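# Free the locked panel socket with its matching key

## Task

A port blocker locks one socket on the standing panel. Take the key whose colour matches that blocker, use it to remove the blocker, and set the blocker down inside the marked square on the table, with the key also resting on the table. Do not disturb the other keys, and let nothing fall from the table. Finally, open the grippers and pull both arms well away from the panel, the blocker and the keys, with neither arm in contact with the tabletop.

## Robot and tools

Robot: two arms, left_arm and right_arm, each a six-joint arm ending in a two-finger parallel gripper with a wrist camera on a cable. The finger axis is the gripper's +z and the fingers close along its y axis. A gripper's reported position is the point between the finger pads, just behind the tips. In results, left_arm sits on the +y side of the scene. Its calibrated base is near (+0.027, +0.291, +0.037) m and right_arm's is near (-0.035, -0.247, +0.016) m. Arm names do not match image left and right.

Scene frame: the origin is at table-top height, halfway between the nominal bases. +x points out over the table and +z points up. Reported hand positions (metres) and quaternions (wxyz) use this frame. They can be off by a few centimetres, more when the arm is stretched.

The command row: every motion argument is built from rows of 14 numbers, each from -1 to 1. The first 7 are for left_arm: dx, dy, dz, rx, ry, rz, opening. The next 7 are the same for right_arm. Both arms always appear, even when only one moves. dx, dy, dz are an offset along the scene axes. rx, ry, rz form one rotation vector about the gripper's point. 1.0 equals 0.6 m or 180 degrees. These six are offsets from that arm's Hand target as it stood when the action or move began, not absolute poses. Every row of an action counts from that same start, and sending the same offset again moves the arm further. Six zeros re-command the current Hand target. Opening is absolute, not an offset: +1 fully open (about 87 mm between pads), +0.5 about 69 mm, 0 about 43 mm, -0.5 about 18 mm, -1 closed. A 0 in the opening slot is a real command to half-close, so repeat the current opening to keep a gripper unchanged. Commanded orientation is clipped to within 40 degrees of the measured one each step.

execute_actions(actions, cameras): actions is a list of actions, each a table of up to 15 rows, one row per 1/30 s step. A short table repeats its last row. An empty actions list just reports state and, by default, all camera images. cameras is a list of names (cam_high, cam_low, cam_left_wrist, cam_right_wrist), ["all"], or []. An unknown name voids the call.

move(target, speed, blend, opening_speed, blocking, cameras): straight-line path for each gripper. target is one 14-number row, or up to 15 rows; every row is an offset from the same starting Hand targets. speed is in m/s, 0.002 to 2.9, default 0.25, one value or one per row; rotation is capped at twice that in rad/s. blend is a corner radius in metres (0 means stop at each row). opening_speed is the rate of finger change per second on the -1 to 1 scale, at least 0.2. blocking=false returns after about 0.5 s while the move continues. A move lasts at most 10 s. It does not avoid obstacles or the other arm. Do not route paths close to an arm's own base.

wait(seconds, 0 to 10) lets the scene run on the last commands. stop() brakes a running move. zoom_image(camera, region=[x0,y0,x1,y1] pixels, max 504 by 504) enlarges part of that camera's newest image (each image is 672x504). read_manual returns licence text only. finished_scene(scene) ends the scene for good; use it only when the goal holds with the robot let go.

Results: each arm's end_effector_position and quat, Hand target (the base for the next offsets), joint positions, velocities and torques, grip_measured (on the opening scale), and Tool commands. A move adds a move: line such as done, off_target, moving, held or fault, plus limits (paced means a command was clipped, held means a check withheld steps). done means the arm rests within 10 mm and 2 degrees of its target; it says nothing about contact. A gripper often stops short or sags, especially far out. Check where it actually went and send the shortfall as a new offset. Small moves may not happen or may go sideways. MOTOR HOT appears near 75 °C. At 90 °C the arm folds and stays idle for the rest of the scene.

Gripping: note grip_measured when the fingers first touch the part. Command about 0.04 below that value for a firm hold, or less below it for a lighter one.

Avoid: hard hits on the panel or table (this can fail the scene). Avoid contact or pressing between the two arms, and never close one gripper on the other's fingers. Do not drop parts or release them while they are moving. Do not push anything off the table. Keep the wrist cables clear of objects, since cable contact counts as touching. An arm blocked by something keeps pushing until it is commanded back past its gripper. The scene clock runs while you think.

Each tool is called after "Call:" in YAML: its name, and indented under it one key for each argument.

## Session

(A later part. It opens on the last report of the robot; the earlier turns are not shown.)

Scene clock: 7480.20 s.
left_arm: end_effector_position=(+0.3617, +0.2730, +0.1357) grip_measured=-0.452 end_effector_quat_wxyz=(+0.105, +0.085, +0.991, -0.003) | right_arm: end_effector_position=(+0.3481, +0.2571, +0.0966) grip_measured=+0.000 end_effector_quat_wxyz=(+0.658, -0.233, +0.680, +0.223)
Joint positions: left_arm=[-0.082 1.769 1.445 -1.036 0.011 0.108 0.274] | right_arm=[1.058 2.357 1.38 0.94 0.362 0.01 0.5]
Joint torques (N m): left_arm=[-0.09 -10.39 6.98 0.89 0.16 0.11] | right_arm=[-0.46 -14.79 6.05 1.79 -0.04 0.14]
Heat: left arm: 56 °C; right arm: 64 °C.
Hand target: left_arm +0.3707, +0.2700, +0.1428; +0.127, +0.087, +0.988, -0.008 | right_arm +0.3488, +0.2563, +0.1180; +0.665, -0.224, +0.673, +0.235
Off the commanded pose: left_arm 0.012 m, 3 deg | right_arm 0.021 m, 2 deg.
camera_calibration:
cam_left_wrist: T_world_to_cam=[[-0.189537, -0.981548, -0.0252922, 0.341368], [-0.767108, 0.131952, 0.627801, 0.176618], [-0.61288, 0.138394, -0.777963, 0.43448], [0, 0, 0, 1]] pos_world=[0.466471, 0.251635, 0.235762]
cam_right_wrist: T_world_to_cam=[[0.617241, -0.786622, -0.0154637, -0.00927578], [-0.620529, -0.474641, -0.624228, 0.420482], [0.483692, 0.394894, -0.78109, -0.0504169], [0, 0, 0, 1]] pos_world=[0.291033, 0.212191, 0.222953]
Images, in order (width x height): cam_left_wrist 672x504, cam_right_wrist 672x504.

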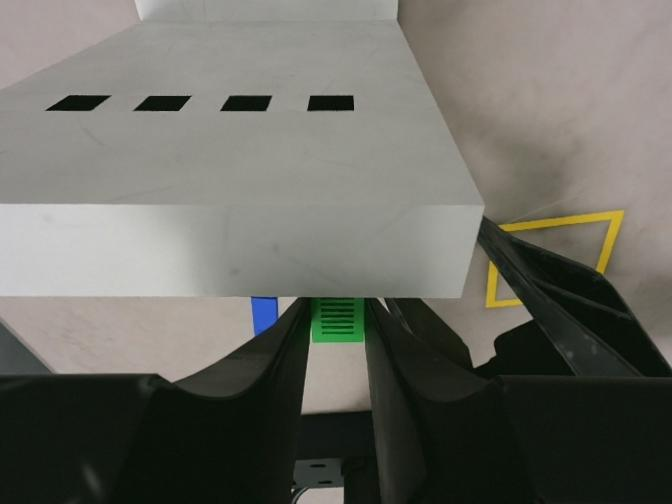

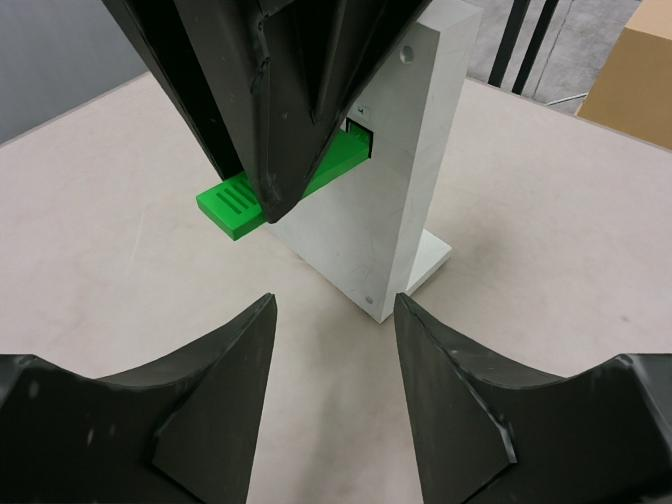

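Call:
execute_actions:
  actions:
    - [[0.0145,0.0104,-0.016,0,0,0,-0.62,0,0,0,0,0,0,0],[-0.0135,-0.0096,0.016,0,0,0,-0.62,0,0,0,0,0,0,0],[0.0145,0.0104,-0.016,0,0,0,-0.62,0,0,0,0,0,0,0],[-0.0135,-0.0096,0.016,0,0,0,-0.62,0,0,0,0,0,0,0],[0.0145,0.0104,-0.016,0,0,0,-0.62,0,0,0,0,0,0,0],[-0.0135,-0.0096,0.016,0,0,0,-0.62,0,0,0,0,0,0,0],[0.0125,0.0104,0.012,0,0,0,-0.62,0,0,0,0,0,0,0],[-0.0115,-0.0096,-0.012,0,0,0,-0.62,0,0,0,0,0,0,0],[0.0125,0.0104,0.012,0,0,0,-0.62,0,0,0,0,0,0,0],[-0.0115,-0.0096,-0.012,0,0,0,-0.62,0,0,0,0,0,0,0],[0.0125,0.0104,0.012,0,0,0,-0.62,0,0,0,0,0,0,0],[-0.0115,-0.0096,-0.012,0,0,0,-0.62,0,0,0,0,0,0,0],[0.0085,0.0084,0.008,0,0,0,-0.62,0,0,0,0,0,0,0],[-0.0035,-0.0046,-0.004,0,0,0,-0.62,0,0,0,0,0,0,0],[0.0005,0.0004,0,0,0,0,-0.62,0,0,0,0,0,0,0]]

Call:
execute_actions:
  actions:
    - [[0.0145,0.0104,-0.016,0,0,0,-0.62,0,0,0,0,0,0,0],[-0.0135,-0.0096,0.016,0,0,0,-0.62,0,0,0,0,0,0,0],[0.0145,0.0104,-0.016,0,0,0,-0.62,0,0,0,0,0,0,0],[-0.0135,-0.0096,0.016,0,0,0,-0.62,0,0,0,0,0,0,0],[0.0145,0.0104,-0.016,0,0,0,-0.62,0,0,0,0,0,0,0],[-0.0135,-0.0096,0.016,0,0,0,-0.62,0,0,0,0,0,0,0],[0.0125,0.0104,0.012,0,0,0,-0.62,0,0,0,0,0,0,0],[-0.0115,-0.0096,-0.012,0,0,0,-0.62,0,0,0,0,0,0,0],[0.0125,0.0104,0.012,0,0,0,-0.62,0,0,0,0,0,0,0],[-0.0115,-0.0096,-0.012,0,0,0,-0.62,0,0,0,0,0,0,0],[0.0125,0.0104,0.012,0,0,0,-0.62,0,0,0,0,0,0,0],[-0.0115,-0.0096,-0.012,0,0,0,-0.62,0,0,0,0,0,0,0],[0.0085,0.0084,0.008,0,0,0,-0.62,0,0,0,0,0,0,0],[-0.0035,-0.0046,-0.004,0,0,0,-0.62,0,0,0,0,0,0,0],[0.0005,0.0004,0,0,0,0,-0.62,0,0,0,0,0,0,0]]
  cameras: ["cam_right_wrist","cam_left_wrist"]

Call:
zoom_image:
  camera: "cam_right_wrist"
  region: [346, 122, 370, 142]

Call:
zoom_image:
  camera: "cam_left_wrist"
  region: [280, 60, 400, 150]

Scene clock: 7530.10 s.
left_arm: end_effector_position=(+0.3618, +0.2732, +0.1357) grip_measured=-0.452 end_effector_quat_wxyz=(+0.105, +0.085, +0.991, -0.003) | right_arm: end_effector_position=(+0.3481, +0.2571, +0.0966) grip_measured=+0.000 end_effector_quat_wxyz=(+0.658, -0.233, +0.680, +0.223)
Joint positions: left_arm=[-0.081 1.77 1.447 -1.038 0.012 0.109 0.274] | right_arm=[1.058 2.357 1.38 0.94 0.362 0.01 0.5]
Joint torques (N m): left_arm=[0.03 -10.47 7.08 0.9 0.16 0.11] | right_arm=[-0.49 -14.53 5.96 1.75 0.08 0.15]
Heat: left arm: 57 °C; right arm: 64 °C.
Hand target: left_arm +0.3711, +0.2703, +0.1429; +0.127, +0.087, +0.988, -0.007 | right_arm +0.3488, +0.2563, +0.1180; +0.665, -0.224, +0.673, +0.235
Off the commanded pose: left_arm 0.012 m, 3 deg | right_arm 0.021 m, 2 deg.

Scene clock: 7530.80 s.
left_arm: end_effector_position=(+0.3618, +0.2732, +0.1357) grip_measured=-0.452 end_effector_quat_wxyz=(+0.104, +0.086, +0.991, -0.004) | right_arm: end_effector_position=(+0.3481, +0.2571, +0.0966) grip_measured=+0.000 end_effector_quat_wxyz=(+0.658, -0.233, +0.680, +0.223)
Joint positions: left_arm=[-0.081 1.771 1.447 -1.038 0.013 0.11 0.274] | right_arm=[1.058 2.357 1.38 0.94 0.362 0.01 0.5]
Joint torques (N m): left_arm=[-0.06 -10.43 6.97 0.91 0.14 0.12] | right_arm=[-0.58 -14.97 5.93 1.79 0 0.11]
Heat: left arm: 57 °C; right arm: 64 °C.
Hand target: left_arm +0.3713, +0.2705, +0.1429; +0.127, +0.087, +0.988, -0.008 | right_arm +0.3488, +0.2563, +0.1180; +0.665, -0.224, +0.673, +0.235
Off the commanded pose: left_arm 0.012 m, 3 deg | right_arm 0.021 m, 2 deg.
camera_calibration:
cam_left_wrist: T_world_to_cam=[[-0.19031, -0.981438, -0.0236842, 0.341672], [-0.766034, 0.133367, 0.628812, 0.175777], [-0.613981, 0.137812, -0.777197, 0.435024], [0, 0, 0, 1]] pos_world=[0.466771, 0.251935, 0.235661]
cam_right_wrist: T_world_to_cam=[[0.617241, -0.786622, -0.0154637, -0.00927578], [-0.620529, -0.474641, -0.624228, 0.420482], [0.483692, 0.394894, -0.78109, -0.0504169], [0, 0, 0, 1]] pos_world=[0.291033, 0.212191, 0.222953]
Images, in order (width x height): cam_left_wrist 672x504, cam_right_wrist 672x504.

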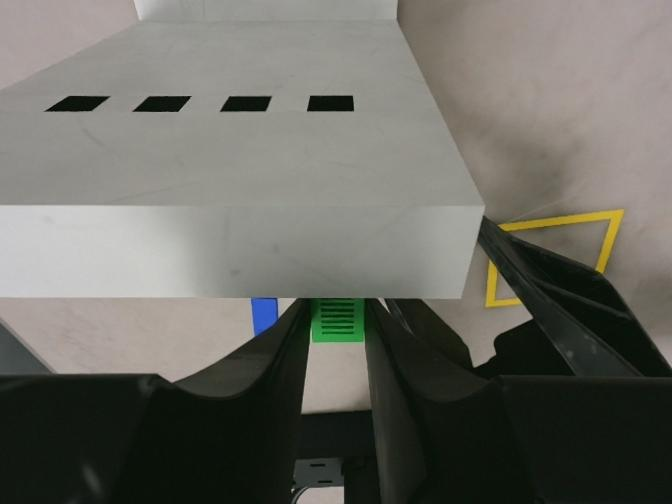

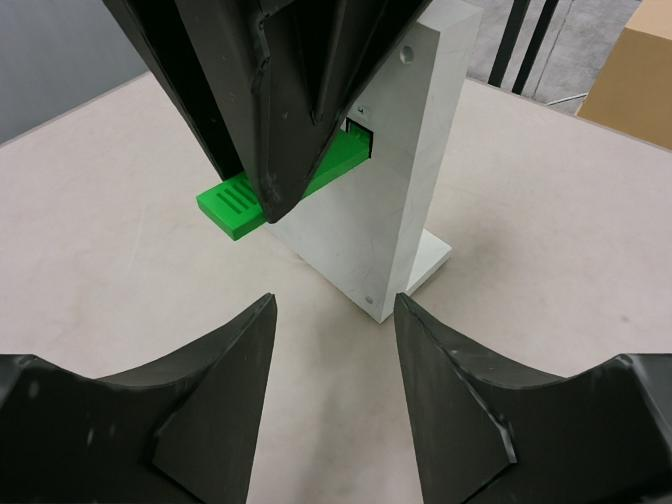

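Scaled by 21.000.

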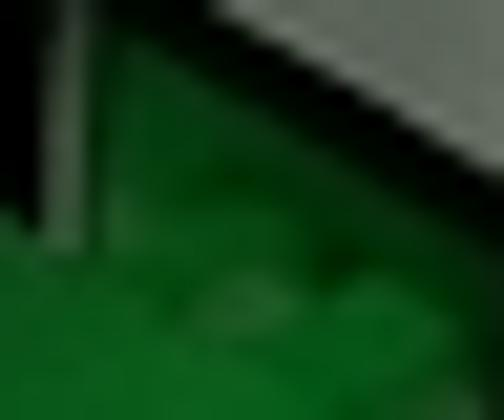

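Scaled by 4.200.

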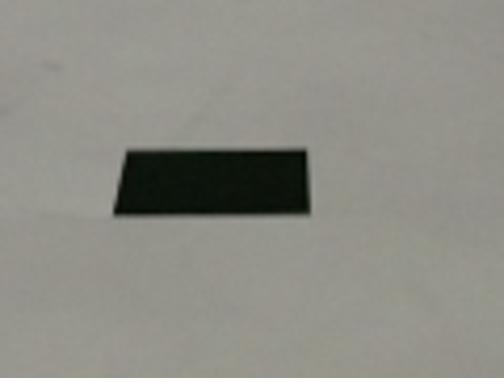

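Call:
execute_actions:
  actions:
    - [[0.014,0.01,-0.015,0,0,0,-0.62,0,0,0,0,0,0,0],[-0.014,-0.01,0.017,0,0,0,-0.62,0,0,0,0,0,0,0],[0.014,0.01,-0.015,0,0,0,-0.62,0,0,0,0,0,0,0],[-0.014,-0.01,0.017,0,0,0,-0.62,0,0,0,0,0,0,0],[0.014,0.01,-0.015,0,0,0,-0.62,0,0,0,0,0,0,0],[-0.014,-0.01,0.017,0,0,0,-0.62,0,0,0,0,0,0,0],[0.012,0.01,0.013,0,0,0,-0.62,0,0,0,0,0,0,0],[-0.012,-0.01,-0.011,0,0,0,-0.62,0,0,0,0,0,0,0],[0.012,0.01,0.013,0,0,0,-0.62,0,0,0,0,0,0,0],[-0.012,-0.01,-0.011,0,0,0,-0.62,0,0,0,0,0,0,0],[0.012,0.01,0.013,0,0,0,-0.62,0,0,0,0,0,0,0],[-0.012,-0.01,-0.011,0,0,0,-0.62,0,0,0,0,0,0,0],[0.008,0.008,0.009,0,0,0,-0.62,0,0,0,0,0,0,0],[-0.004,-0.005,-0.003,0,0,0,-0.62,0,0,0,0,0,0,0],[0,0,0.001,0,0,0,-0.62,0,0,0,0,0,0,0]]

Call:
execute_actions:
  actions:
    - [[0.014,0.01,-0.015,0,0,0,-0.62,0,0,0,0,0,0,0],[-0.014,-0.01,0.017,0,0,0,-0.62,0,0,0,0,0,0,0],[0.014,0.01,-0.015,0,0,0,-0.62,0,0,0,0,0,0,0],[-0.014,-0.01,0.017,0,0,0,-0.62,0,0,0,0,0,0,0],[0.014,0.01,-0.015,0,0,0,-0.62,0,0,0,0,0,0,0],[-0.014,-0.01,0.017,0,0,0,-0.62,0,0,0,0,0,0,0],[0.012,0.01,0.013,0,0,0,-0.62,0,0,0,0,0,0,0],[-0.012,-0.01,-0.011,0,0,0,-0.62,0,0,0,0,0,0,0],[0.012,0.01,0.013,0,0,0,-0.62,0,0,0,0,0,0,0],[-0.012,-0.01,-0.011,0,0,0,-0.62,0,0,0,0,0,0,0],[0.012,0.01,0.013,0,0,0,-0.62,0,0,0,0,0,0,0],[-0.012,-0.01,-0.011,0,0,0,-0.62,0,0,0,0,0,0,0],[0.008,0.008,0.009,0,0,0,-0.62,0,0,0,0,0,0,0],[-0.004,-0.005,-0.003,0,0,0,-0.62,0,0,0,0,0,0,0],[0,0,0.001,0,0,0,-0.62,0,0,0,0,0,0,0]]
  cameras: ["cam_right_wrist","cam_left_wrist"]

Call:
zoom_image:
  camera: "cam_right_wrist"
  region: [346, 122, 370, 142]

Call:
zoom_image:
  camera: "cam_left_wrist"
  region: [280, 60, 400, 150]

Scene clock: 7563.60 s.
left_arm: end_effector_position=(+0.3616, +0.2732, +0.1358) grip_measured=-0.452 end_effector_quat_wxyz=(+0.104, +0.086, +0.991, -0.004) | right_arm: end_effector_position=(+0.3481, +0.2571, +0.0966) grip_measured=+0.000 end_effector_quat_wxyz=(+0.658, -0.233, +0.680, +0.223)
Joint positions: left_arm=[-0.081 1.77 1.447 -1.039 0.013 0.11 0.274] | right_arm=[1.058 2.357 1.38 0.94 0.362 0.01 0.5]
Joint torques (N m): left_arm=[0.08 -10.35 7.12 0.92 0.13 0.12] | right_arm=[-0.49 -14.86 5.72 1.79 -0.02 0.12]
Heat: left arm: 55 °C; right arm: 64 °C.
Hand target: left_arm +0.3713, +0.2705, +0.1435; +0.127, +0.087, +0.988, -0.008 | right_arm +0.3488, +0.2563, +0.1180; +0.665, -0.224, +0.673, +0.235
Off the commanded pose: left_arm 0.013 m, 3 deg | right_arm 0.021 m, 2 deg.

Scene clock: 7564.30 s.
left_arm: end_effector_position=(+0.3619, +0.2732, +0.1364) grip_measured=-0.452 end_effector_quat_wxyz=(+0.104, +0.086, +0.991, -0.004) | right_arm: end_effector_position=(+0.3481, +0.2571, +0.0966) grip_measured=+0.000 end_effector_quat_wxyz=(+0.658, -0.233, +0.680, +0.223)
Joint positions: left_arm=[-0.081 1.772 1.452 -1.043 0.013 0.11 0.274] | right_arm=[1.058 2.357 1.38 0.94 0.362 0.01 0.5]
Joint torques (N m): left_arm=[-0.06 -10.43 6.87 0.9 0.13 0.09] | right_arm=[-0.35 -14.57 5.81 1.88 0.03 0.16]
Heat: left arm: 55 °C; right arm: 64 °C.
Hand target: left_arm +0.3714, +0.2705, +0.1440; +0.127, +0.087, +0.988, -0.008 | right_arm +0.3488, +0.2563, +0.1180; +0.665, -0.224, +0.673, +0.235
Off the commanded pose: left_arm 0.012 m, 3 deg | right_arm 0.021 m, 2 deg.
camera_calibration:
cam_left_wrist: T_world_to_cam=[[-0.190381, -0.981437, -0.0231813, 0.34154], [-0.765289, 0.133579, 0.629674, 0.174962], [-0.614889, 0.137618, -0.776513, 0.435938], [0, 0, 0, 1]] pos_world=[0.466972, 0.251835, 0.23626]
cam_right_wrist: T_world_to_cam=[[0.617241, -0.786622, -0.0154637, -0.00927578], [-0.620529, -0.474641, -0.624228, 0.420482], [0.483692, 0.394894, -0.78109, -0.0504169], [0, 0, 0, 1]] pos_world=[0.291033, 0.212191, 0.222953]
Images, in order (width x height): cam_left_wrist 672x504, cam_right_wrist 672x504.

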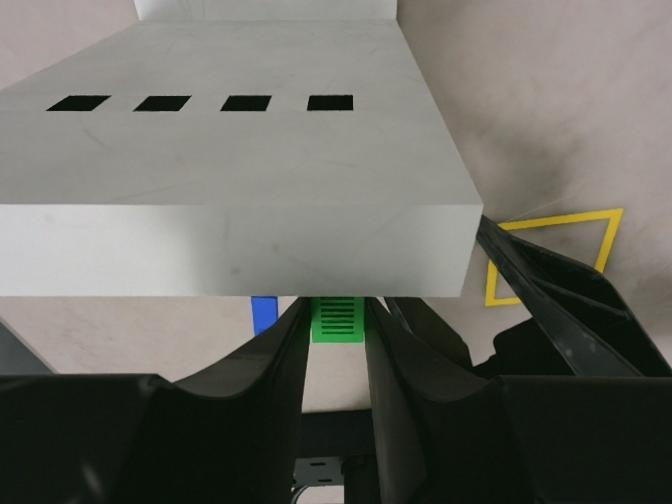

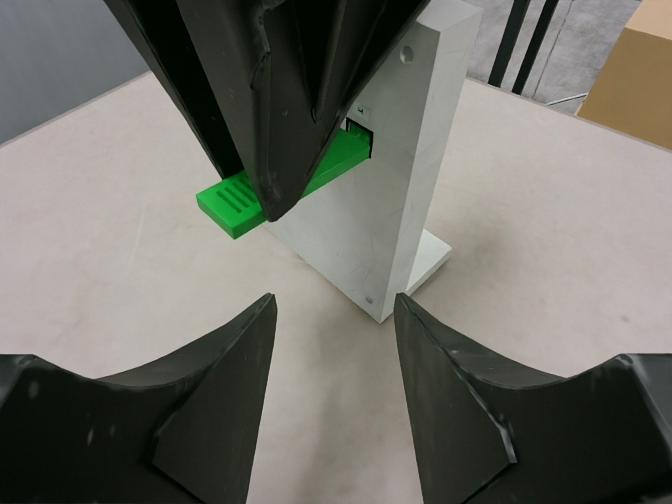

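Scaled by 21.000.

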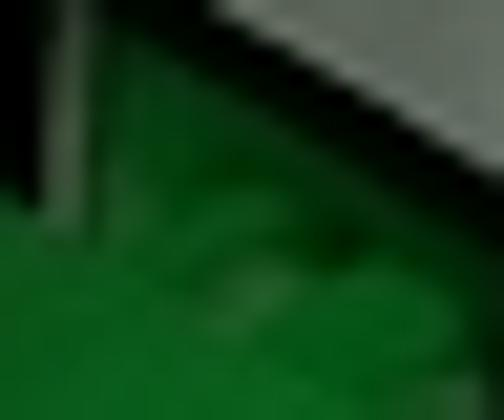

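Scaled by 4.200.

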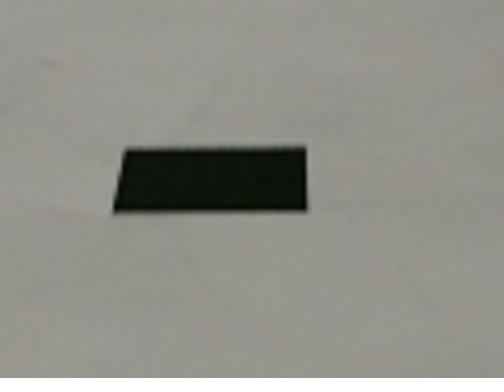

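Call:
execute_actions:
  actions:
    - [[0.0115,0.0104,-0.019,0,0,0,-0.62,0,0,0,0,0,0,0],[-0.0165,-0.0096,0.013,0,0,0,-0.62,0,0,0,0,0,0,0],[0.0115,0.0104,-0.019,0,0,0,-0.62,0,0,0,0,0,0,0],[-0.0165,-0.0096,0.013,0,0,0,-0.62,0,0,0,0,0,0,0],[0.0115,0.0104,-0.019,0,0,0,-0.62,0,0,0,0,0,0,0],[-0.0165,-0.0096,0.013,0,0,0,-0.62,0,0,0,0,0,0,0],[0.0095,0.0104,0.009,0,0,0,-0.62,0,0,0,0,0,0,0],[-0.0145,-0.0096,-0.015,0,0,0,-0.62,0,0,0,0,0,0,0],[0.0095,0.0104,0.009,0,0,0,-0.62,0,0,0,0,0,0,0],[-0.0145,-0.0096,-0.015,0,0,0,-0.62,0,0,0,0,0,0,0],[0.0095,0.0104,0.009,0,0,0,-0.62,0,0,0,0,0,0,0],[-0.0145,-0.0096,-0.015,0,0,0,-0.62,0,0,0,0,0,0,0],[0.0055,0.0084,0.005,0,0,0,-0.62,0,0,0,0,0,0,0],[-0.0065,-0.0046,-0.007,0,0,0,-0.62,0,0,0,0,0,0,0],[-0.0025,0.0004,-0.003,0,0,0,-0.62,0,0,0,0,0,0,0]]

Call:
execute_actions:
  actions:
    - [[0.014,0.01,-0.016,0,0,0,-0.62,0,0,0,0,0,0,0],[-0.014,-0.01,0.016,0,0,0,-0.62,0,0,0,0,0,0,0],[0.014,0.01,-0.016,0,0,0,-0.62,0,0,0,0,0,0,0],[-0.014,-0.01,0.016,0,0,0,-0.62,0,0,0,0,0,0,0],[0.014,0.01,-0.016,0,0,0,-0.62,0,0,0,0,0,0,0],[-0.014,-0.01,0.016,0,0,0,-0.62,0,0,0,0,0,0,0],[0.012,0.01,0.012,0,0,0,-0.62,0,0,0,0,0,0,0],[-0.012,-0.01,-0.012,0,0,0,-0.62,0,0,0,0,0,0,0],[0.012,0.01,0.012,0,0,0,-0.62,0,0,0,0,0,0,0],[-0.012,-0.01,-0.012,0,0,0,-0.62,0,0,0,0,0,0,0],[0.012,0.01,0.012,0,0,0,-0.62,0,0,0,0,0,0,0],[-0.012,-0.01,-0.012,0,0,0,-0.62,0,0,0,0,0,0,0],[0.008,0.008,0.008,0,0,0,-0.62,0,0,0,0,0,0,0],[-0.004,-0.005,-0.004,0,0,0,-0.62,0,0,0,0,0,0,0],[0,0,0,0,0,0,-0.62,0,0,0,0,0,0,0]]
  cameras: ["cam_right_wrist","cam_left_wrist"]

Call:
zoom_image:
  camera: "cam_right_wrist"
  region: [346, 122, 370, 142]

Call:
zoom_image:
  camera: "cam_right_wrist"
  region: [338, 116, 374, 146]

Call:
zoom_image:
  camera: "cam_left_wrist"
  region: [280, 60, 400, 150]

Scene clock: 7613.37 s.
left_arm: end_effector_position=(+0.3616, +0.2733, +0.1350) grip_measured=-0.452 end_effector_quat_wxyz=(+0.106, +0.086, +0.991, -0.004) | right_arm: end_effector_position=(+0.3481, +0.2571, +0.0966) grip_measured=+0.000 end_effector_quat_wxyz=(+0.658, -0.233, +0.680, +0.223)
Joint positions: left_arm=[-0.08 1.767 1.44 -1.032 0.013 0.11 0.274] | right_arm=[1.058 2.357 1.38 0.94 0.362 0.01 0.5]
Joint torques (N m): left_arm=[-0.09 -10.52 6.9 0.92 0.14 0.08] | right_arm=[-0.69 -14.83 5.83 1.82 0.02 0.14]
Heat: left arm: 55 °C; right arm: 64 °C.
Hand target: left_arm +0.3699, +0.2707, +0.1423; +0.127, +0.087, +0.988, -0.007 | right_arm +0.3488, +0.2563, +0.1180; +0.665, -0.224, +0.673, +0.235
Off the commanded pose: left_arm 0.011 m, 2 deg | right_arm 0.021 m, 2 deg.

Scene clock: 7614.10 s.
left_arm: end_effector_position=(+0.3616, +0.2732, +0.1351) grip_measured=-0.452 end_effector_quat_wxyz=(+0.107, +0.086, +0.991, -0.004) | right_arm: end_effector_position=(+0.3481, +0.2571, +0.0966) grip_measured=+0.000 end_effector_quat_wxyz=(+0.658, -0.233, +0.680, +0.223)
Joint positions: left_arm=[-0.08 1.766 1.439 -1.03 0.013 0.11 0.274] | right_arm=[1.058 2.357 1.38 0.94 0.362 0.01 0.5]
Joint torques (N m): left_arm=[-0.08 -10.47 6.99 0.86 0.11 0.11] | right_arm=[-0.59 -14.89 6.13 1.83 -0.01 0.14]
Heat: left arm: 55 °C; right arm: 64 °C.
Hand target: left_arm +0.3698, +0.2708, +0.1422; +0.127, +0.087, +0.988, -0.007 | right_arm +0.3488, +0.2563, +0.1180; +0.665, -0.224, +0.673, +0.235
Off the commanded pose: left_arm 0.011 m, 2 deg | right_arm 0.021 m, 2 deg.
camera_calibration:
cam_left_wrist: T_world_to_cam=[[-0.190311, -0.981441, -0.0235736, 0.341607], [-0.768799, 0.134058, 0.625281, 0.17729], [-0.610516, 0.137121, -0.780043, 0.433658], [0, 0, 0, 1]] pos_world=[0.466067, 0.252036, 0.235469]
cam_right_wrist: T_world_to_cam=[[0.617241, -0.786622, -0.0154637, -0.00927578], [-0.620529, -0.474641, -0.624228, 0.420482], [0.483692, 0.394894, -0.78109, -0.0504169], [0, 0, 0, 1]] pos_world=[0.291033, 0.212191, 0.222953]
Images, in order (width x height): cam_left_wrist 672x504, cam_right_wrist 672x504.

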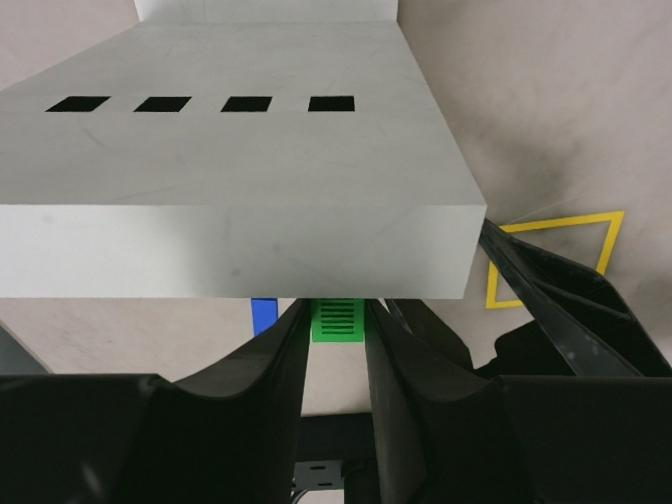

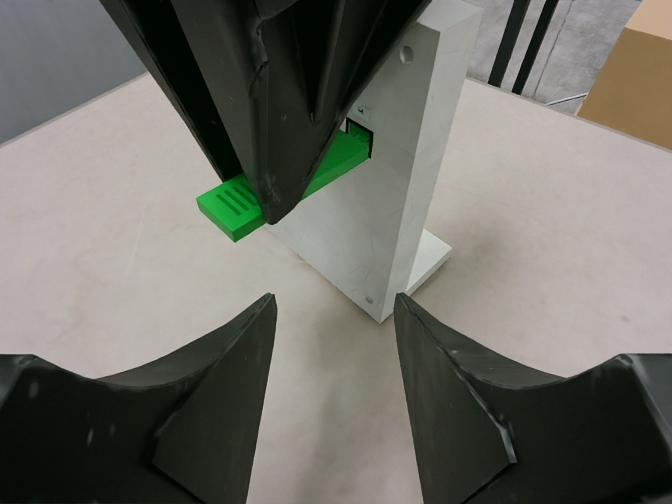

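Scaled by 21.000.

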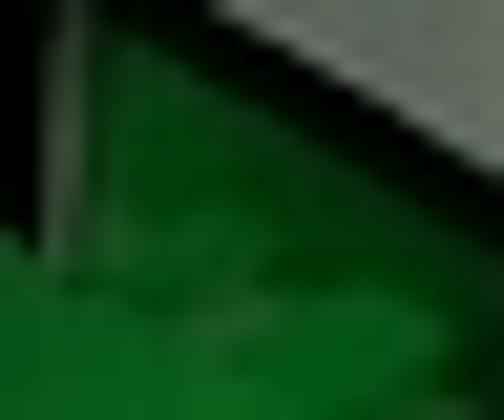

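Scaled by 14.000.

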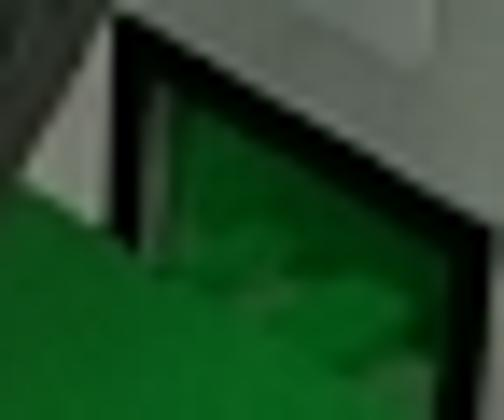

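Scaled by 4.200.

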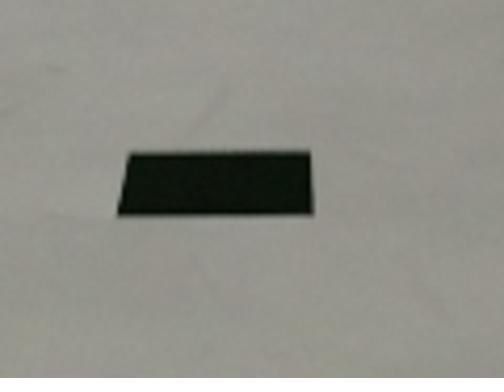

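Call:
execute_actions:
  actions:
    - [[0.016,0.01,-0.016,0,0,0,-0.62,0,0,0,0,0,0,0],[-0.012,-0.01,0.016,0,0,0,-0.62,0,0,0,0,0,0,0],[0.016,0.01,-0.016,0,0,0,-0.62,0,0,0,0,0,0,0],[-0.012,-0.01,0.016,0,0,0,-0.62,0,0,0,0,0,0,0],[0.016,0.01,-0.016,0,0,0,-0.62,0,0,0,0,0,0,0],[-0.012,-0.01,0.016,0,0,0,-0.62,0,0,0,0,0,0,0],[0.014,0.01,0.012,0,0,0,-0.62,0,0,0,0,0,0,0],[-0.01,-0.01,-0.012,0,0,0,-0.62,0,0,0,0,0,0,0],[0.014,0.01,0.012,0,0,0,-0.62,0,0,0,0,0,0,0],[-0.01,-0.01,-0.012,0,0,0,-0.62,0,0,0,0,0,0,0],[0.014,0.01,0.012,0,0,0,-0.62,0,0,0,0,0,0,0],[-0.01,-0.01,-0.012,0,0,0,-0.62,0,0,0,0,0,0,0],[0.01,0.008,0.008,0,0,0,-0.62,0,0,0,0,0,0,0],[-0.002,-0.005,-0.004,0,0,0,-0.62,0,0,0,0,0,0,0],[0.002,0,0,0,0,0,-0.62,0,0,0,0,0,0,0]]
  cameras: ["cam_right_wrist","cam_left_wrist"]

Call:
zoom_image:
  camera: "cam_right_wrist"
  region: [346, 122, 370, 142]

Call:
zoom_image:
  camera: "cam_left_wrist"
  region: [280, 60, 400, 150]

Scene clock: 7641.27 s.
left_arm: end_effector_position=(+0.3616, +0.2734, +0.1352) grip_measured=-0.452 end_effector_quat_wxyz=(+0.105, +0.086, +0.991, -0.004) | right_arm: end_effector_position=(+0.3481, +0.2571, +0.0966) grip_measured=+0.000 end_effector_quat_wxyz=(+0.658, -0.233, +0.680, +0.223)
Joint positions: left_arm=[-0.08 1.768 1.442 -1.034 0.013 0.11 0.274] | right_arm=[1.058 2.357 1.38 0.94 0.362 0.01 0.5]
Joint torques (N m): left_arm=[-0.18 -10.33 7.02 0.92 0.13 0.11] | right_arm=[-0.46 -15.01 6 1.79 -0.01 0.11]
Heat: left arm: 57 °C; right arm: 64 °C.
Hand target: left_arm +0.3710, +0.2708, +0.1422; +0.127, +0.087, +0.988, -0.007 | right_arm +0.3488, +0.2563, +0.1180; +0.665, -0.224, +0.673, +0.235
Off the commanded pose: left_arm 0.012 m, 3 deg | right_arm 0.021 m, 2 deg.
camera_calibration:
cam_left_wrist: T_world_to_cam=[[-0.190019, -0.981507, -0.0231568, 0.341541], [-0.766984, 0.133681, 0.627586, 0.176344], [-0.612885, 0.137014, -0.778203, 0.434368], [0, 0, 0, 1]] pos_world=[0.46637, 0.252136, 0.235264]
cam_right_wrist: T_world_to_cam=[[0.617241, -0.786622, -0.0154637, -0.00927578], [-0.620529, -0.474641, -0.624228, 0.420482], [0.483692, 0.394894, -0.78109, -0.0504169], [0, 0, 0, 1]] pos_world=[0.291033, 0.212191, 0.222953]
Images, in order (width x height): cam_left_wrist 672x504, cam_right_wrist 672x504.

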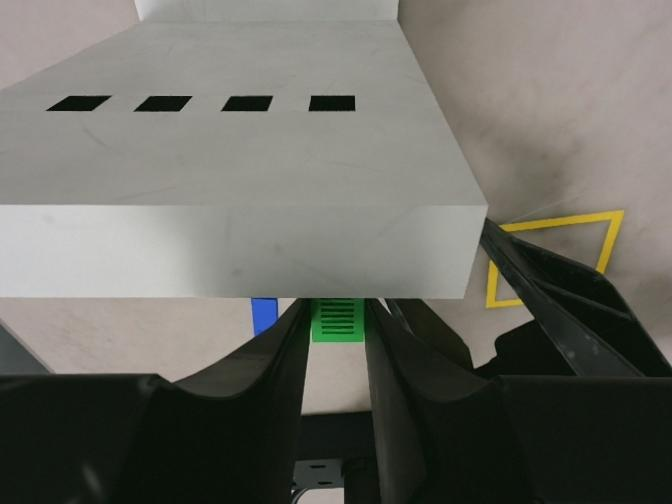

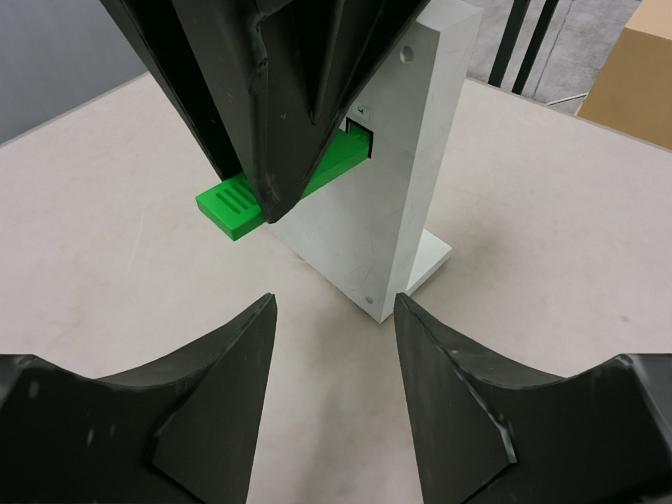

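Scaled by 21.000.

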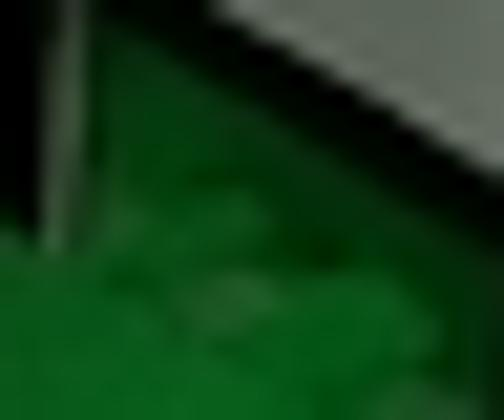

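Scaled by 4.200.

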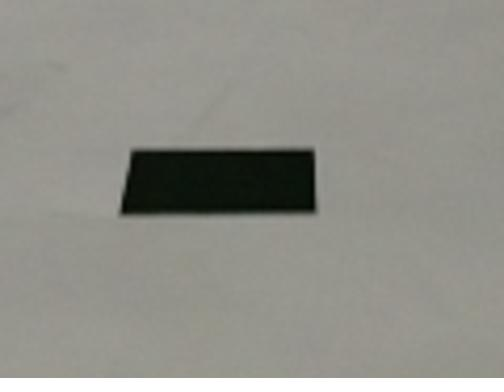

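Call:
execute_actions:
  actions:
    - [[0.0115,0.0106,-0.016,0,0,0,-0.62,0,0,0,0,0,0,0],[-0.0165,-0.0094,0.016,0,0,0,-0.62,0,0,0,0,0,0,0],[0.0115,0.0106,-0.016,0,0,0,-0.62,0,0,0,0,0,0,0],[-0.0165,-0.0094,0.016,0,0,0,-0.62,0,0,0,0,0,0,0],[0.0115,0.0106,-0.016,0,0,0,-0.62,0,0,0,0,0,0,0],[-0.0165,-0.0094,0.016,0,0,0,-0.62,0,0,0,0,0,0,0],[0.0095,0.0106,0.012,0,0,0,-0.62,0,0,0,0,0,0,0],[-0.0145,-0.0094,-0.012,0,0,0,-0.62,0,0,0,0,0,0,0],[0.0095,0.0106,0.012,0,0,0,-0.62,0,0,0,0,0,0,0],[-0.0145,-0.0094,-0.012,0,0,0,-0.62,0,0,0,0,0,0,0],[0.0095,0.0106,0.012,0,0,0,-0.62,0,0,0,0,0,0,0],[-0.0145,-0.0094,-0.012,0,0,0,-0.62,0,0,0,0,0,0,0],[0.0055,0.0086,0.008,0,0,0,-0.62,0,0,0,0,0,0,0],[-0.0065,-0.0044,-0.004,0,0,0,-0.62,0,0,0,0,0,0,0],[-0.0025,0.0006,0,0,0,0,-0.62,0,0,0,0,0,0,0]]
    - [[0.0175,0.01,-0.016,0,0,0,-0.62,0,0,0,0,0,0,0],[-0.0105,-0.01,0.016,0,0,0,-0.62,0,0,0,0,0,0,0],[0.0175,0.01,-0.016,0,0,0,-0.62,0,0,0,0,0,0,0],[-0.0105,-0.01,0.016,0,0,0,-0.62,0,0,0,0,0,0,0],[0.0175,0.01,-0.016,0,0,0,-0.62,0,0,0,0,0,0,0],[-0.0105,-0.01,0.016,0,0,0,-0.62,0,0,0,0,0,0,0],[0.0155,0.01,0.012,0,0,0,-0.62,0,0,0,0,0,0,0],[-0.0085,-0.01,-0.012,0,0,0,-0.62,0,0,0,0,0,0,0],[0.0155,0.01,0.012,0,0,0,-0.62,0,0,0,0,0,0,0],[-0.0085,-0.01,-0.012,0,0,0,-0.62,0,0,0,0,0,0,0],[0.0155,0.01,0.012,0,0,0,-0.62,0,0,0,0,0,0,0],[-0.0085,-0.01,-0.012,0,0,0,-0.62,0,0,0,0,0,0,0],[0.0115,0.008,0.008,0,0,0,-0.62,0,0,0,0,0,0,0],[-0.0005,-0.005,-0.004,0,0,0,-0.62,0,0,0,0,0,0,0],[0.0035,-0.0003,0,0,0,0,-0.62,0,0,0,0,0,0,0]]
  cameras: ["cam_right_wrist","cam_left_wrist"]

Call:
zoom_image:
  camera: "cam_right_wrist"
  region: [346, 122, 370, 142]

Call:
zoom_image:
  camera: "cam_left_wrist"
  region: [280, 60, 400, 150]

Scene clock: 7672.50 s.
left_arm: end_effector_position=(+0.3618, +0.2735, +0.1356) grip_measured=-0.452 end_effector_quat_wxyz=(+0.105, +0.086, +0.991, -0.004) | right_arm: end_effector_position=(+0.3481, +0.2571, +0.0966) grip_measured=+0.000 end_effector_quat_wxyz=(+0.658, -0.233, +0.680, +0.223)
Joint positions: left_arm=[-0.079 1.77 1.446 -1.037 0.014 0.112 0.274] | right_arm=[1.058 2.357 1.38 0.94 0.362 0.01 0.5]
Joint torques (N m): left_arm=[-0.1 -10.39 7.1 0.94 0.13 0.07] | right_arm=[-0.32 -14.89 5.83 1.8 -0.04 0.16]
Heat: left arm: 56 °C; right arm: 64 °C.
Hand target: left_arm +0.3717, +0.2708, +0.1422; +0.127, +0.087, +0.988, -0.008 | right_arm +0.3488, +0.2563, +0.1180; +0.665, -0.224, +0.673, +0.235
Off the commanded pose: left_arm 0.012 m, 3 deg | right_arm 0.021 m, 2 deg.
camera_calibration:
cam_left_wrist: T_world_to_cam=[[-0.19098, -0.981343, -0.0222132, 0.341887], [-0.76609, 0.134865, 0.628424, 0.17546], [-0.613704, 0.137034, -0.777554, 0.434996], [0, 0, 0, 1]] pos_world=[0.46667, 0.252236, 0.235563]
cam_right_wrist: T_world_to_cam=[[0.617241, -0.786622, -0.0154637, -0.00927578], [-0.620529, -0.474641, -0.624228, 0.420482], [0.483692, 0.394894, -0.78109, -0.0504169], [0, 0, 0, 1]] pos_world=[0.291033, 0.212191, 0.222953]
Images, in order (width x height): cam_left_wrist 672x504, cam_right_wrist 672x504.

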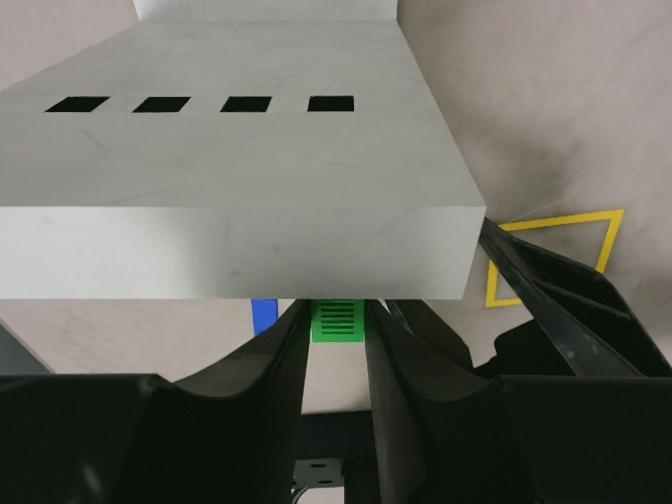

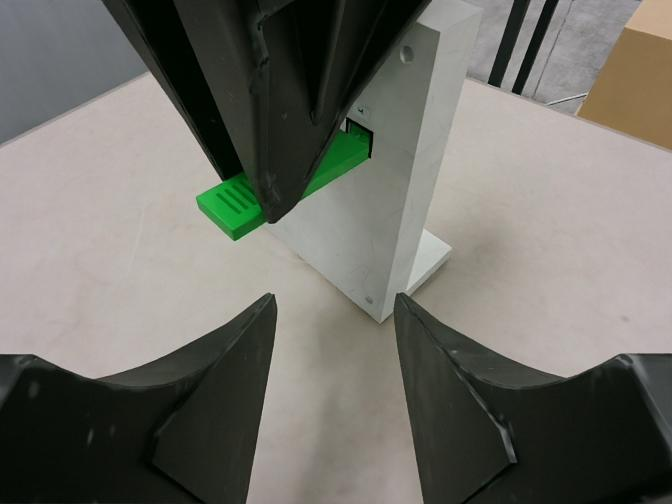

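Scaled by 21.000.

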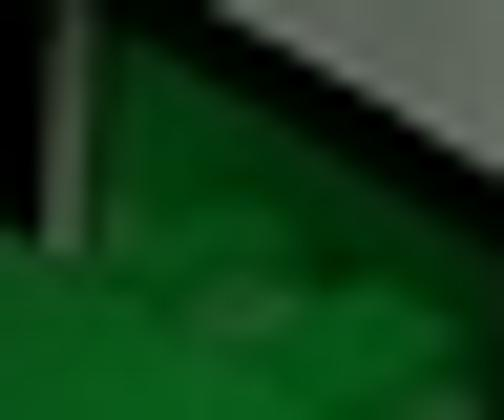

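Scaled by 4.200.

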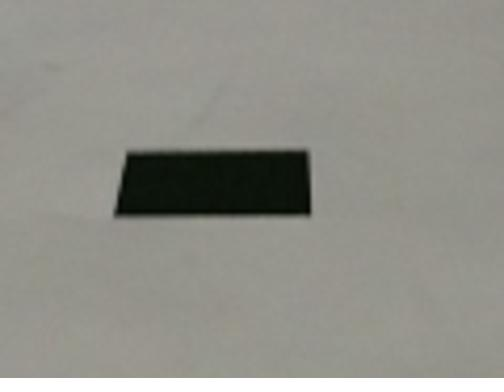

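Call:
execute_actions:
  actions:
    - [[0.0105,0.0112,-0.0168,0,0,0,-0.62,0,0,0,0,0,0,0],[-0.0175,-0.0088,0.0152,0,0,0,-0.62,0,0,0,0,0,0,0],[0.0105,0.0112,-0.0168,0,0,0,-0.62,0,0,0,0,0,0,0],[-0.0175,-0.0088,0.0152,0,0,0,-0.62,0,0,0,0,0,0,0],[0.0105,0.0112,-0.0168,0,0,0,-0.62,0,0,0,0,0,0,0],[-0.0175,-0.0088,0.0152,0,0,0,-0.62,0,0,0,0,0,0,0],[0.0085,0.0112,0.0112,0,0,0,-0.62,0,0,0,0,0,0,0],[-0.0155,-0.0088,-0.0128,0,0,0,-0.62,0,0,0,0,0,0,0],[0.0085,0.0112,0.0112,0,0,0,-0.62,0,0,0,0,0,0,0],[-0.0155,-0.0088,-0.0128,0,0,0,-0.62,0,0,0,0,0,0,0],[0.0085,0.0112,0.0112,0,0,0,-0.62,0,0,0,0,0,0,0],[-0.0155,-0.0088,-0.0128,0,0,0,-0.62,0,0,0,0,0,0,0],[0.0045,0.0092,0.0072,0,0,0,-0.62,0,0,0,0,0,0,0],[-0.0075,-0.0038,-0.0048,0,0,0,-0.62,0,0,0,0,0,0,0],[-0.0035,0.0012,-0.0008,0,0,0,-0.62,0,0,0,0,0,0,0]]
    - [[0.0175,0.01,-0.016,0,0,0,-0.62,0,0,0,0,0,0,0],[-0.0105,-0.01,0.016,0,0,0,-0.62,0,0,0,0,0,0,0],[0.0175,0.01,-0.016,0,0,0,-0.62,0,0,0,0,0,0,0],[-0.0105,-0.01,0.016,0,0,0,-0.62,0,0,0,0,0,0,0],[0.0175,0.01,-0.016,0,0,0,-0.62,0,0,0,0,0,0,0],[-0.0105,-0.01,0.016,0,0,0,-0.62,0,0,0,0,0,0,0],[0.0155,0.01,0.012,0,0,0,-0.62,0,0,0,0,0,0,0],[-0.0085,-0.01,-0.012,0,0,0,-0.62,0,0,0,0,0,0,0],[0.0155,0.01,0.012,0,0,0,-0.62,0,0,0,0,0,0,0],[-0.0085,-0.01,-0.012,0,0,0,-0.62,0,0,0,0,0,0,0],[0.0155,0.01,0.012,0,0,0,-0.62,0,0,0,0,0,0,0],[-0.0085,-0.01,-0.012,0,0,0,-0.62,0,0,0,0,0,0,0],[0.0115,0.008,0.008,0,0,0,-0.62,0,0,0,0,0,0,0],[-0.0005,-0.005,-0.004,0,0,0,-0.62,0,0,0,0,0,0,0],[0.0035,-0.0003,0,0,0,0,-0.62,0,0,0,0,0,0,0]]
  cameras: ["cam_right_wrist","cam_left_wrist"]

Call:
zoom_image:
  camera: "cam_right_wrist"
  region: [346, 122, 370, 142]

Call:
zoom_image:
  camera: "cam_left_wrist"
  region: [280, 60, 400, 150]

Scene clock: 7695.53 s.
left_arm: end_effector_position=(+0.3619, +0.2736, +0.1349) grip_measured=-0.452 end_effector_quat_wxyz=(+0.105, +0.086, +0.991, -0.005) | right_arm: end_effector_position=(+0.3481, +0.2571, +0.0966) grip_measured=+0.000 end_effector_quat_wxyz=(+0.658, -0.233, +0.680, +0.223)
Joint positions: left_arm=[-0.079 1.769 1.443 -1.033 0.016 0.113 0.274] | right_arm=[1.058 2.357 1.38 0.94 0.362 0.01 0.5]
Joint torques (N m): left_arm=[0.01 -9.99 7.06 0.9 0.13 0.1] | right_arm=[-0.72 -14.71 5.94 1.79 0 0.14]
Heat: left arm: 55 °C; right arm: 64 °C.
Hand target: left_arm +0.3716, +0.2715, +0.1417; +0.127, +0.087, +0.988, -0.008 | right_arm +0.3488, +0.2563, +0.1180; +0.665, -0.224, +0.673, +0.235
Off the commanded pose: left_arm 0.012 m, 2 deg | right_arm 0.021 m, 2 deg.
camera_calibration:
cam_left_wrist: T_world_to_cam=[[-0.19122, -0.981312, -0.02147, 0.342002], [-0.766751, 0.135682, 0.627442, 0.176077], [-0.612804, 0.136441, -0.778367, 0.434501], [0, 0, 0, 1]] pos_world=[0.466669, 0.252436, 0.235066]
cam_right_wrist: T_world_to_cam=[[0.617241, -0.786622, -0.0154637, -0.00927578], [-0.620529, -0.474641, -0.624228, 0.420482], [0.483692, 0.394894, -0.78109, -0.0504169], [0, 0, 0, 1]] pos_world=[0.291033, 0.212191, 0.222953]
Images, in order (width x height): cam_left_wrist 672x504, cam_right_wrist 672x504.

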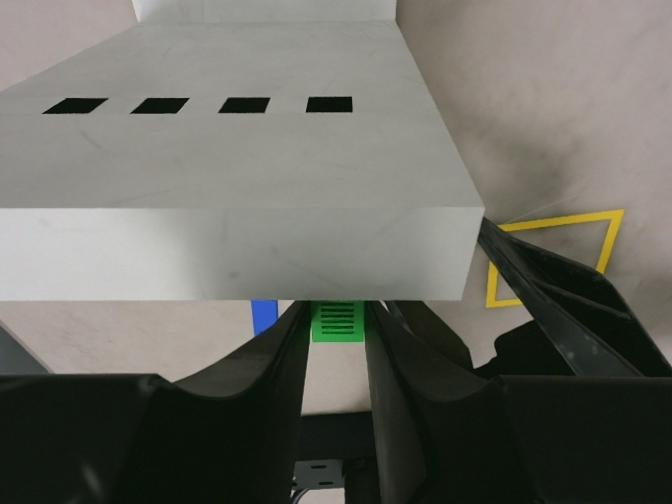

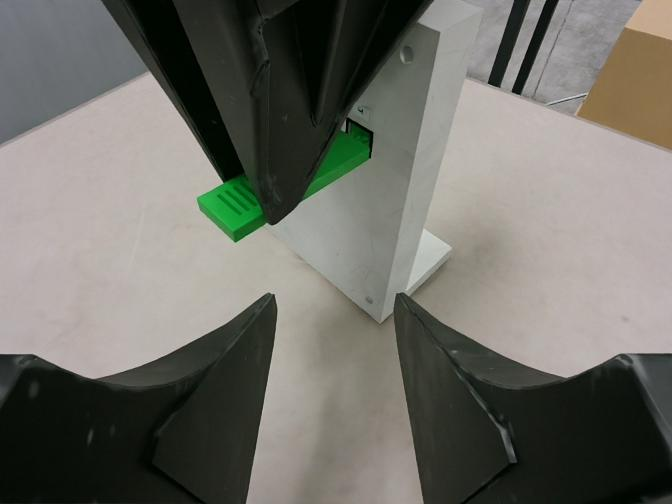

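Scaled by 21.000.

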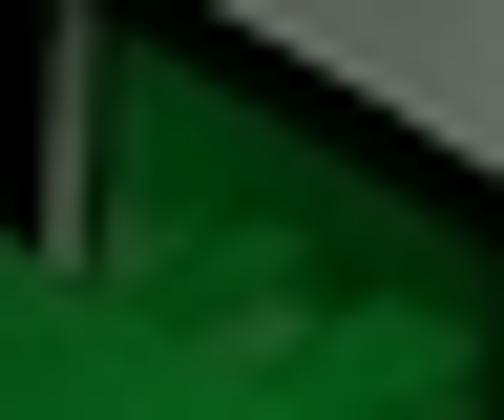

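Scaled by 4.200.

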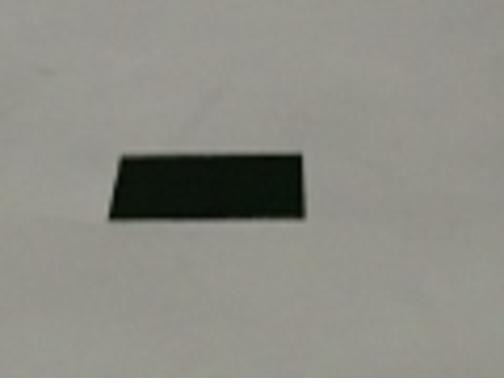

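Call:
execute_actions:
  actions:
    - [[0.0105,0.01,-0.0168,0,0,0,-0.62,0,0,0,0,0,0,0],[-0.0175,-0.01,0.0152,0,0,0,-0.62,0,0,0,0,0,0,0],[0.0105,0.01,-0.0168,0,0,0,-0.62,0,0,0,0,0,0,0],[-0.0175,-0.01,0.0152,0,0,0,-0.62,0,0,0,0,0,0,0],[0.0105,0.01,-0.0168,0,0,0,-0.62,0,0,0,0,0,0,0],[-0.0175,-0.01,0.0152,0,0,0,-0.62,0,0,0,0,0,0,0],[0.0085,0.01,0.0112,0,0,0,-0.62,0,0,0,0,0,0,0],[-0.0155,-0.01,-0.0128,0,0,0,-0.62,0,0,0,0,0,0,0],[0.0085,0.01,0.0112,0,0,0,-0.62,0,0,0,0,0,0,0],[-0.0155,-0.01,-0.0128,0,0,0,-0.62,0,0,0,0,0,0,0],[0.0085,0.01,0.0112,0,0,0,-0.62,0,0,0,0,0,0,0],[-0.0155,-0.01,-0.0128,0,0,0,-0.62,0,0,0,0,0,0,0],[0.0045,0.008,0.0072,0,0,0,-0.62,0,0,0,0,0,0,0],[-0.0075,-0.005,-0.0048,0,0,0,-0.62,0,0,0,0,0,0,0],[-0.0035,0,-0.0008,0,0,0,-0.62,0,0,0,0,0,0,0]]
  cameras: ["cam_right_wrist","cam_left_wrist"]

Call:
zoom_image:
  camera: "cam_right_wrist"
  region: [346, 122, 370, 142]

Call:
zoom_image:
  camera: "cam_left_wrist"
  region: [280, 60, 400, 150]

Scene clock: 7725.63 s.
left_arm: end_effector_position=(+0.3617, +0.2735, +0.1346) grip_measured=-0.452 end_effector_quat_wxyz=(+0.108, +0.086, +0.990, -0.005) | right_arm: end_effector_position=(+0.3481, +0.2571, +0.0966) grip_measured=+0.000 end_effector_quat_wxyz=(+0.658, -0.233, +0.680, +0.223)
Joint positions: left_arm=[-0.079 1.764 1.435 -1.026 0.016 0.112 0.274] | right_arm=[1.058 2.357 1.38 0.94 0.362 0.01 0.5]
Joint torques (N m): left_arm=[-0.08 -10.41 6.76 0.9 0.11 0.1] | right_arm=[-0.55 -14.79 6.02 1.83 0.04 0.11]
Heat: left arm: 56 °C; right arm: 64 °C.
Hand target: left_arm +0.3696, +0.2715, +0.1413; +0.127, +0.087, +0.988, -0.008 | right_arm +0.3488, +0.2563, +0.1180; +0.665, -0.224, +0.673, +0.235
Off the commanded pose: left_arm 0.011 m, 2 deg | right_arm 0.021 m, 2 deg.
camera_calibration:
cam_left_wrist: T_world_to_cam=[[-0.190774, -0.981396, -0.021599, 0.341715], [-0.769649, 0.135882, 0.62384, 0.177617], [-0.6093, 0.135636, -0.781253, 0.433403], [0, 0, 0, 1]] pos_world=[0.465965, 0.252437, 0.235173]
cam_right_wrist: T_world_to_cam=[[0.617241, -0.786622, -0.0154637, -0.00927578], [-0.620529, -0.474641, -0.624228, 0.420482], [0.483692, 0.394894, -0.78109, -0.0504169], [0, 0, 0, 1]] pos_world=[0.291033, 0.212191, 0.222953]
Images, in order (width x height): cam_left_wrist 672x504, cam_right_wrist 672x504.

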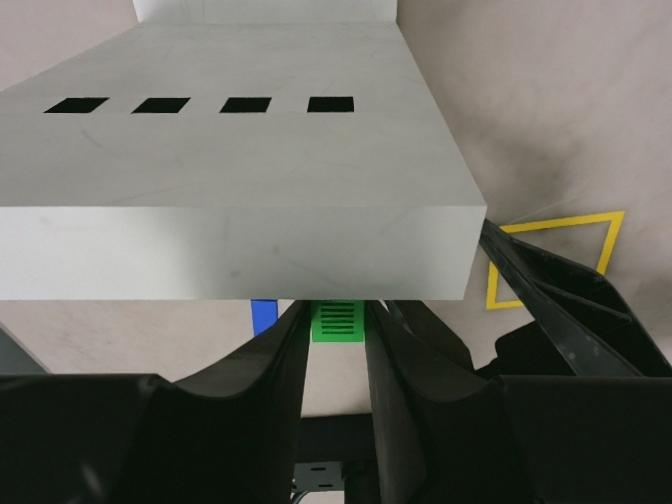

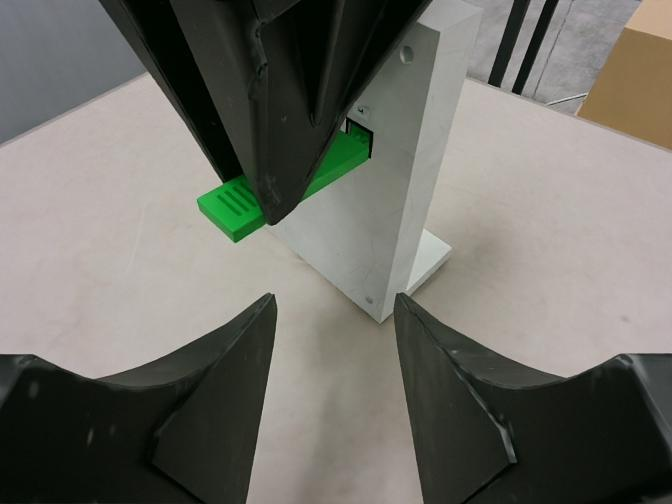

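Scaled by 21.000.

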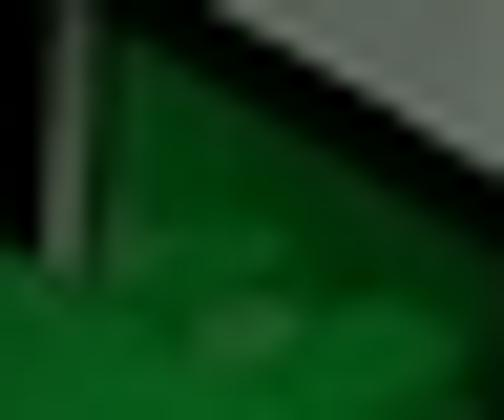

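Scaled by 4.200.

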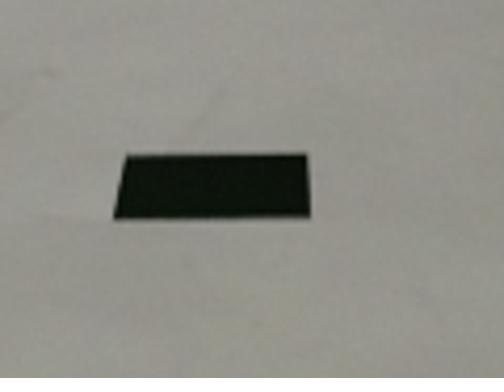

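Call:
execute_actions:
  actions:
    - [[0.012,0.0108,-0.016,0,0,0,-0.62,0,0,0,0,0,0,0],[-0.016,-0.0092,0.016,0,0,0,-0.62,0,0,0,0,0,0,0],[0.012,0.0108,-0.016,0,0,0,-0.62,0,0,0,0,0,0,0],[-0.016,-0.0092,0.016,0,0,0,-0.62,0,0,0,0,0,0,0],[0.012,0.0108,-0.016,0,0,0,-0.62,0,0,0,0,0,0,0],[-0.016,-0.0092,0.016,0,0,0,-0.62,0,0,0,0,0,0,0],[0.01,0.0108,0.012,0,0,0,-0.62,0,0,0,0,0,0,0],[-0.014,-0.0092,-0.012,0,0,0,-0.62,0,0,0,0,0,0,0],[0.01,0.0108,0.012,0,0,0,-0.62,0,0,0,0,0,0,0],[-0.014,-0.0092,-0.012,0,0,0,-0.62,0,0,0,0,0,0,0],[0.01,0.0108,0.012,0,0,0,-0.62,0,0,0,0,0,0,0],[-0.014,-0.0092,-0.012,0,0,0,-0.62,0,0,0,0,0,0,0],[0.006,0.0088,0.008,0,0,0,-0.62,0,0,0,0,0,0,0],[-0.006,-0.0042,-0.004,0,0,0,-0.62,0,0,0,0,0,0,0],[-0.002,0.0008,0,0,0,0,-0.62,0,0,0,0,0,0,0]]
  cameras: ["cam_right_wrist","cam_left_wrist"]

Call:
zoom_image:
  camera: "cam_right_wrist"
  region: [346, 122, 370, 142]

Call:
zoom_image:
  camera: "cam_left_wrist"
  region: [280, 60, 400, 150]

Scene clock: 7749.70 s.
left_arm: end_effector_position=(+0.3612, +0.2737, +0.1345) grip_measured=-0.452 end_effector_quat_wxyz=(+0.109, +0.086, +0.990, -0.005) | right_arm: end_effector_position=(+0.3481, +0.2571, +0.0966) grip_measured=+0.000 end_effector_quat_wxyz=(+0.658, -0.233, +0.680, +0.223)
Joint positions: left_arm=[-0.078 1.76 1.43 -1.023 0.016 0.113 0.274] | right_arm=[1.058 2.357 1.38 0.94 0.362 0.01 0.5]
Joint torques (N m): left_arm=[-0.03 -10.58 6.72 0.84 0.11 0.1] | right_arm=[-0.64 -14.83 6.09 1.82 -0.02 0.13]
Heat: left arm: 54 °C; right arm: 64 °C.
Hand target: left_arm +0.3683, +0.2719, +0.1413; +0.127, +0.087, +0.988, -0.008 | right_arm +0.3488, +0.2563, +0.1180; +0.665, -0.224, +0.673, +0.235
Off the commanded pose: left_arm 0.010 m, 2 deg | right_arm 0.021 m, 2 deg.
camera_calibration:
cam_left_wrist: T_world_to_cam=[[-0.191427, -0.981258, -0.0221248, 0.342074], [-0.770955, 0.136373, 0.622118, 0.177825], [-0.607441, 0.136147, -0.782611, 0.432445], [0, 0, 0, 1]] pos_world=[0.465262, 0.252536, 0.235377]
cam_right_wrist: T_world_to_cam=[[0.617241, -0.786622, -0.0154637, -0.00927578], [-0.620529, -0.474641, -0.624228, 0.420482], [0.483692, 0.394894, -0.78109, -0.0504169], [0, 0, 0, 1]] pos_world=[0.291033, 0.212191, 0.222953]
Images, in order (width x height): cam_left_wrist 672x504, cam_right_wrist 672x504.

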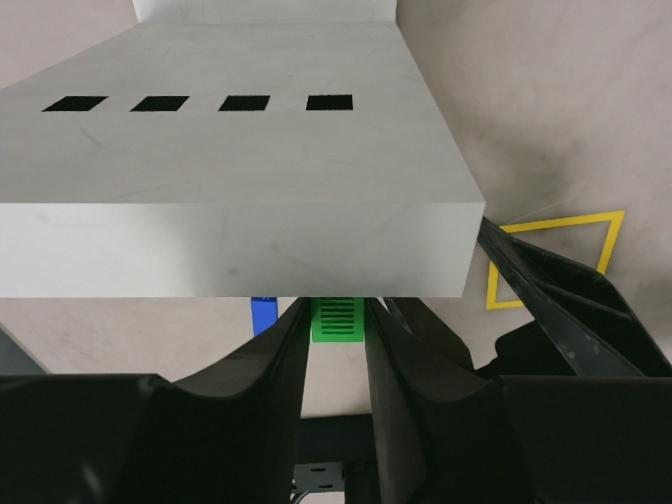

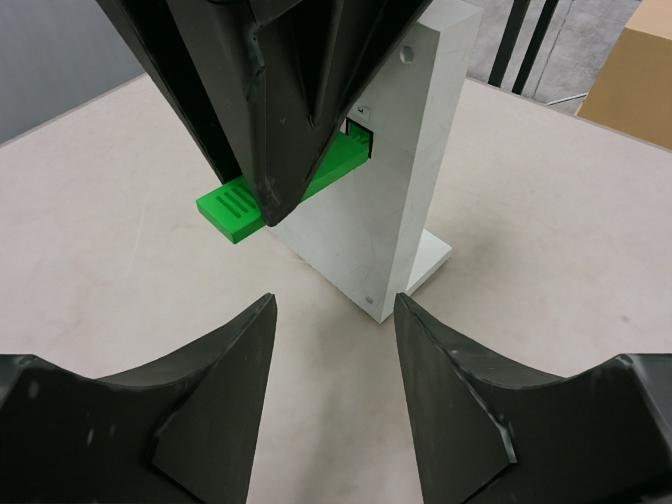

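Scaled by 21.000.

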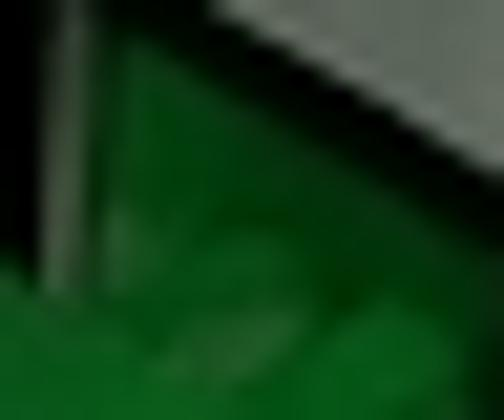

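Scaled by 4.200.

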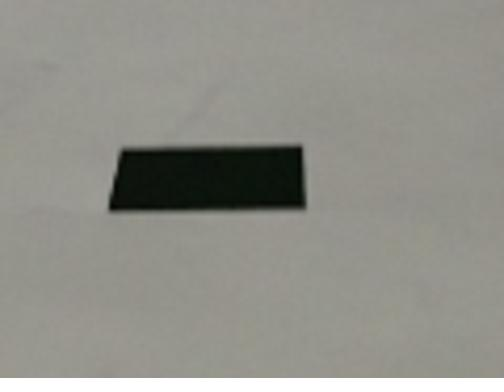

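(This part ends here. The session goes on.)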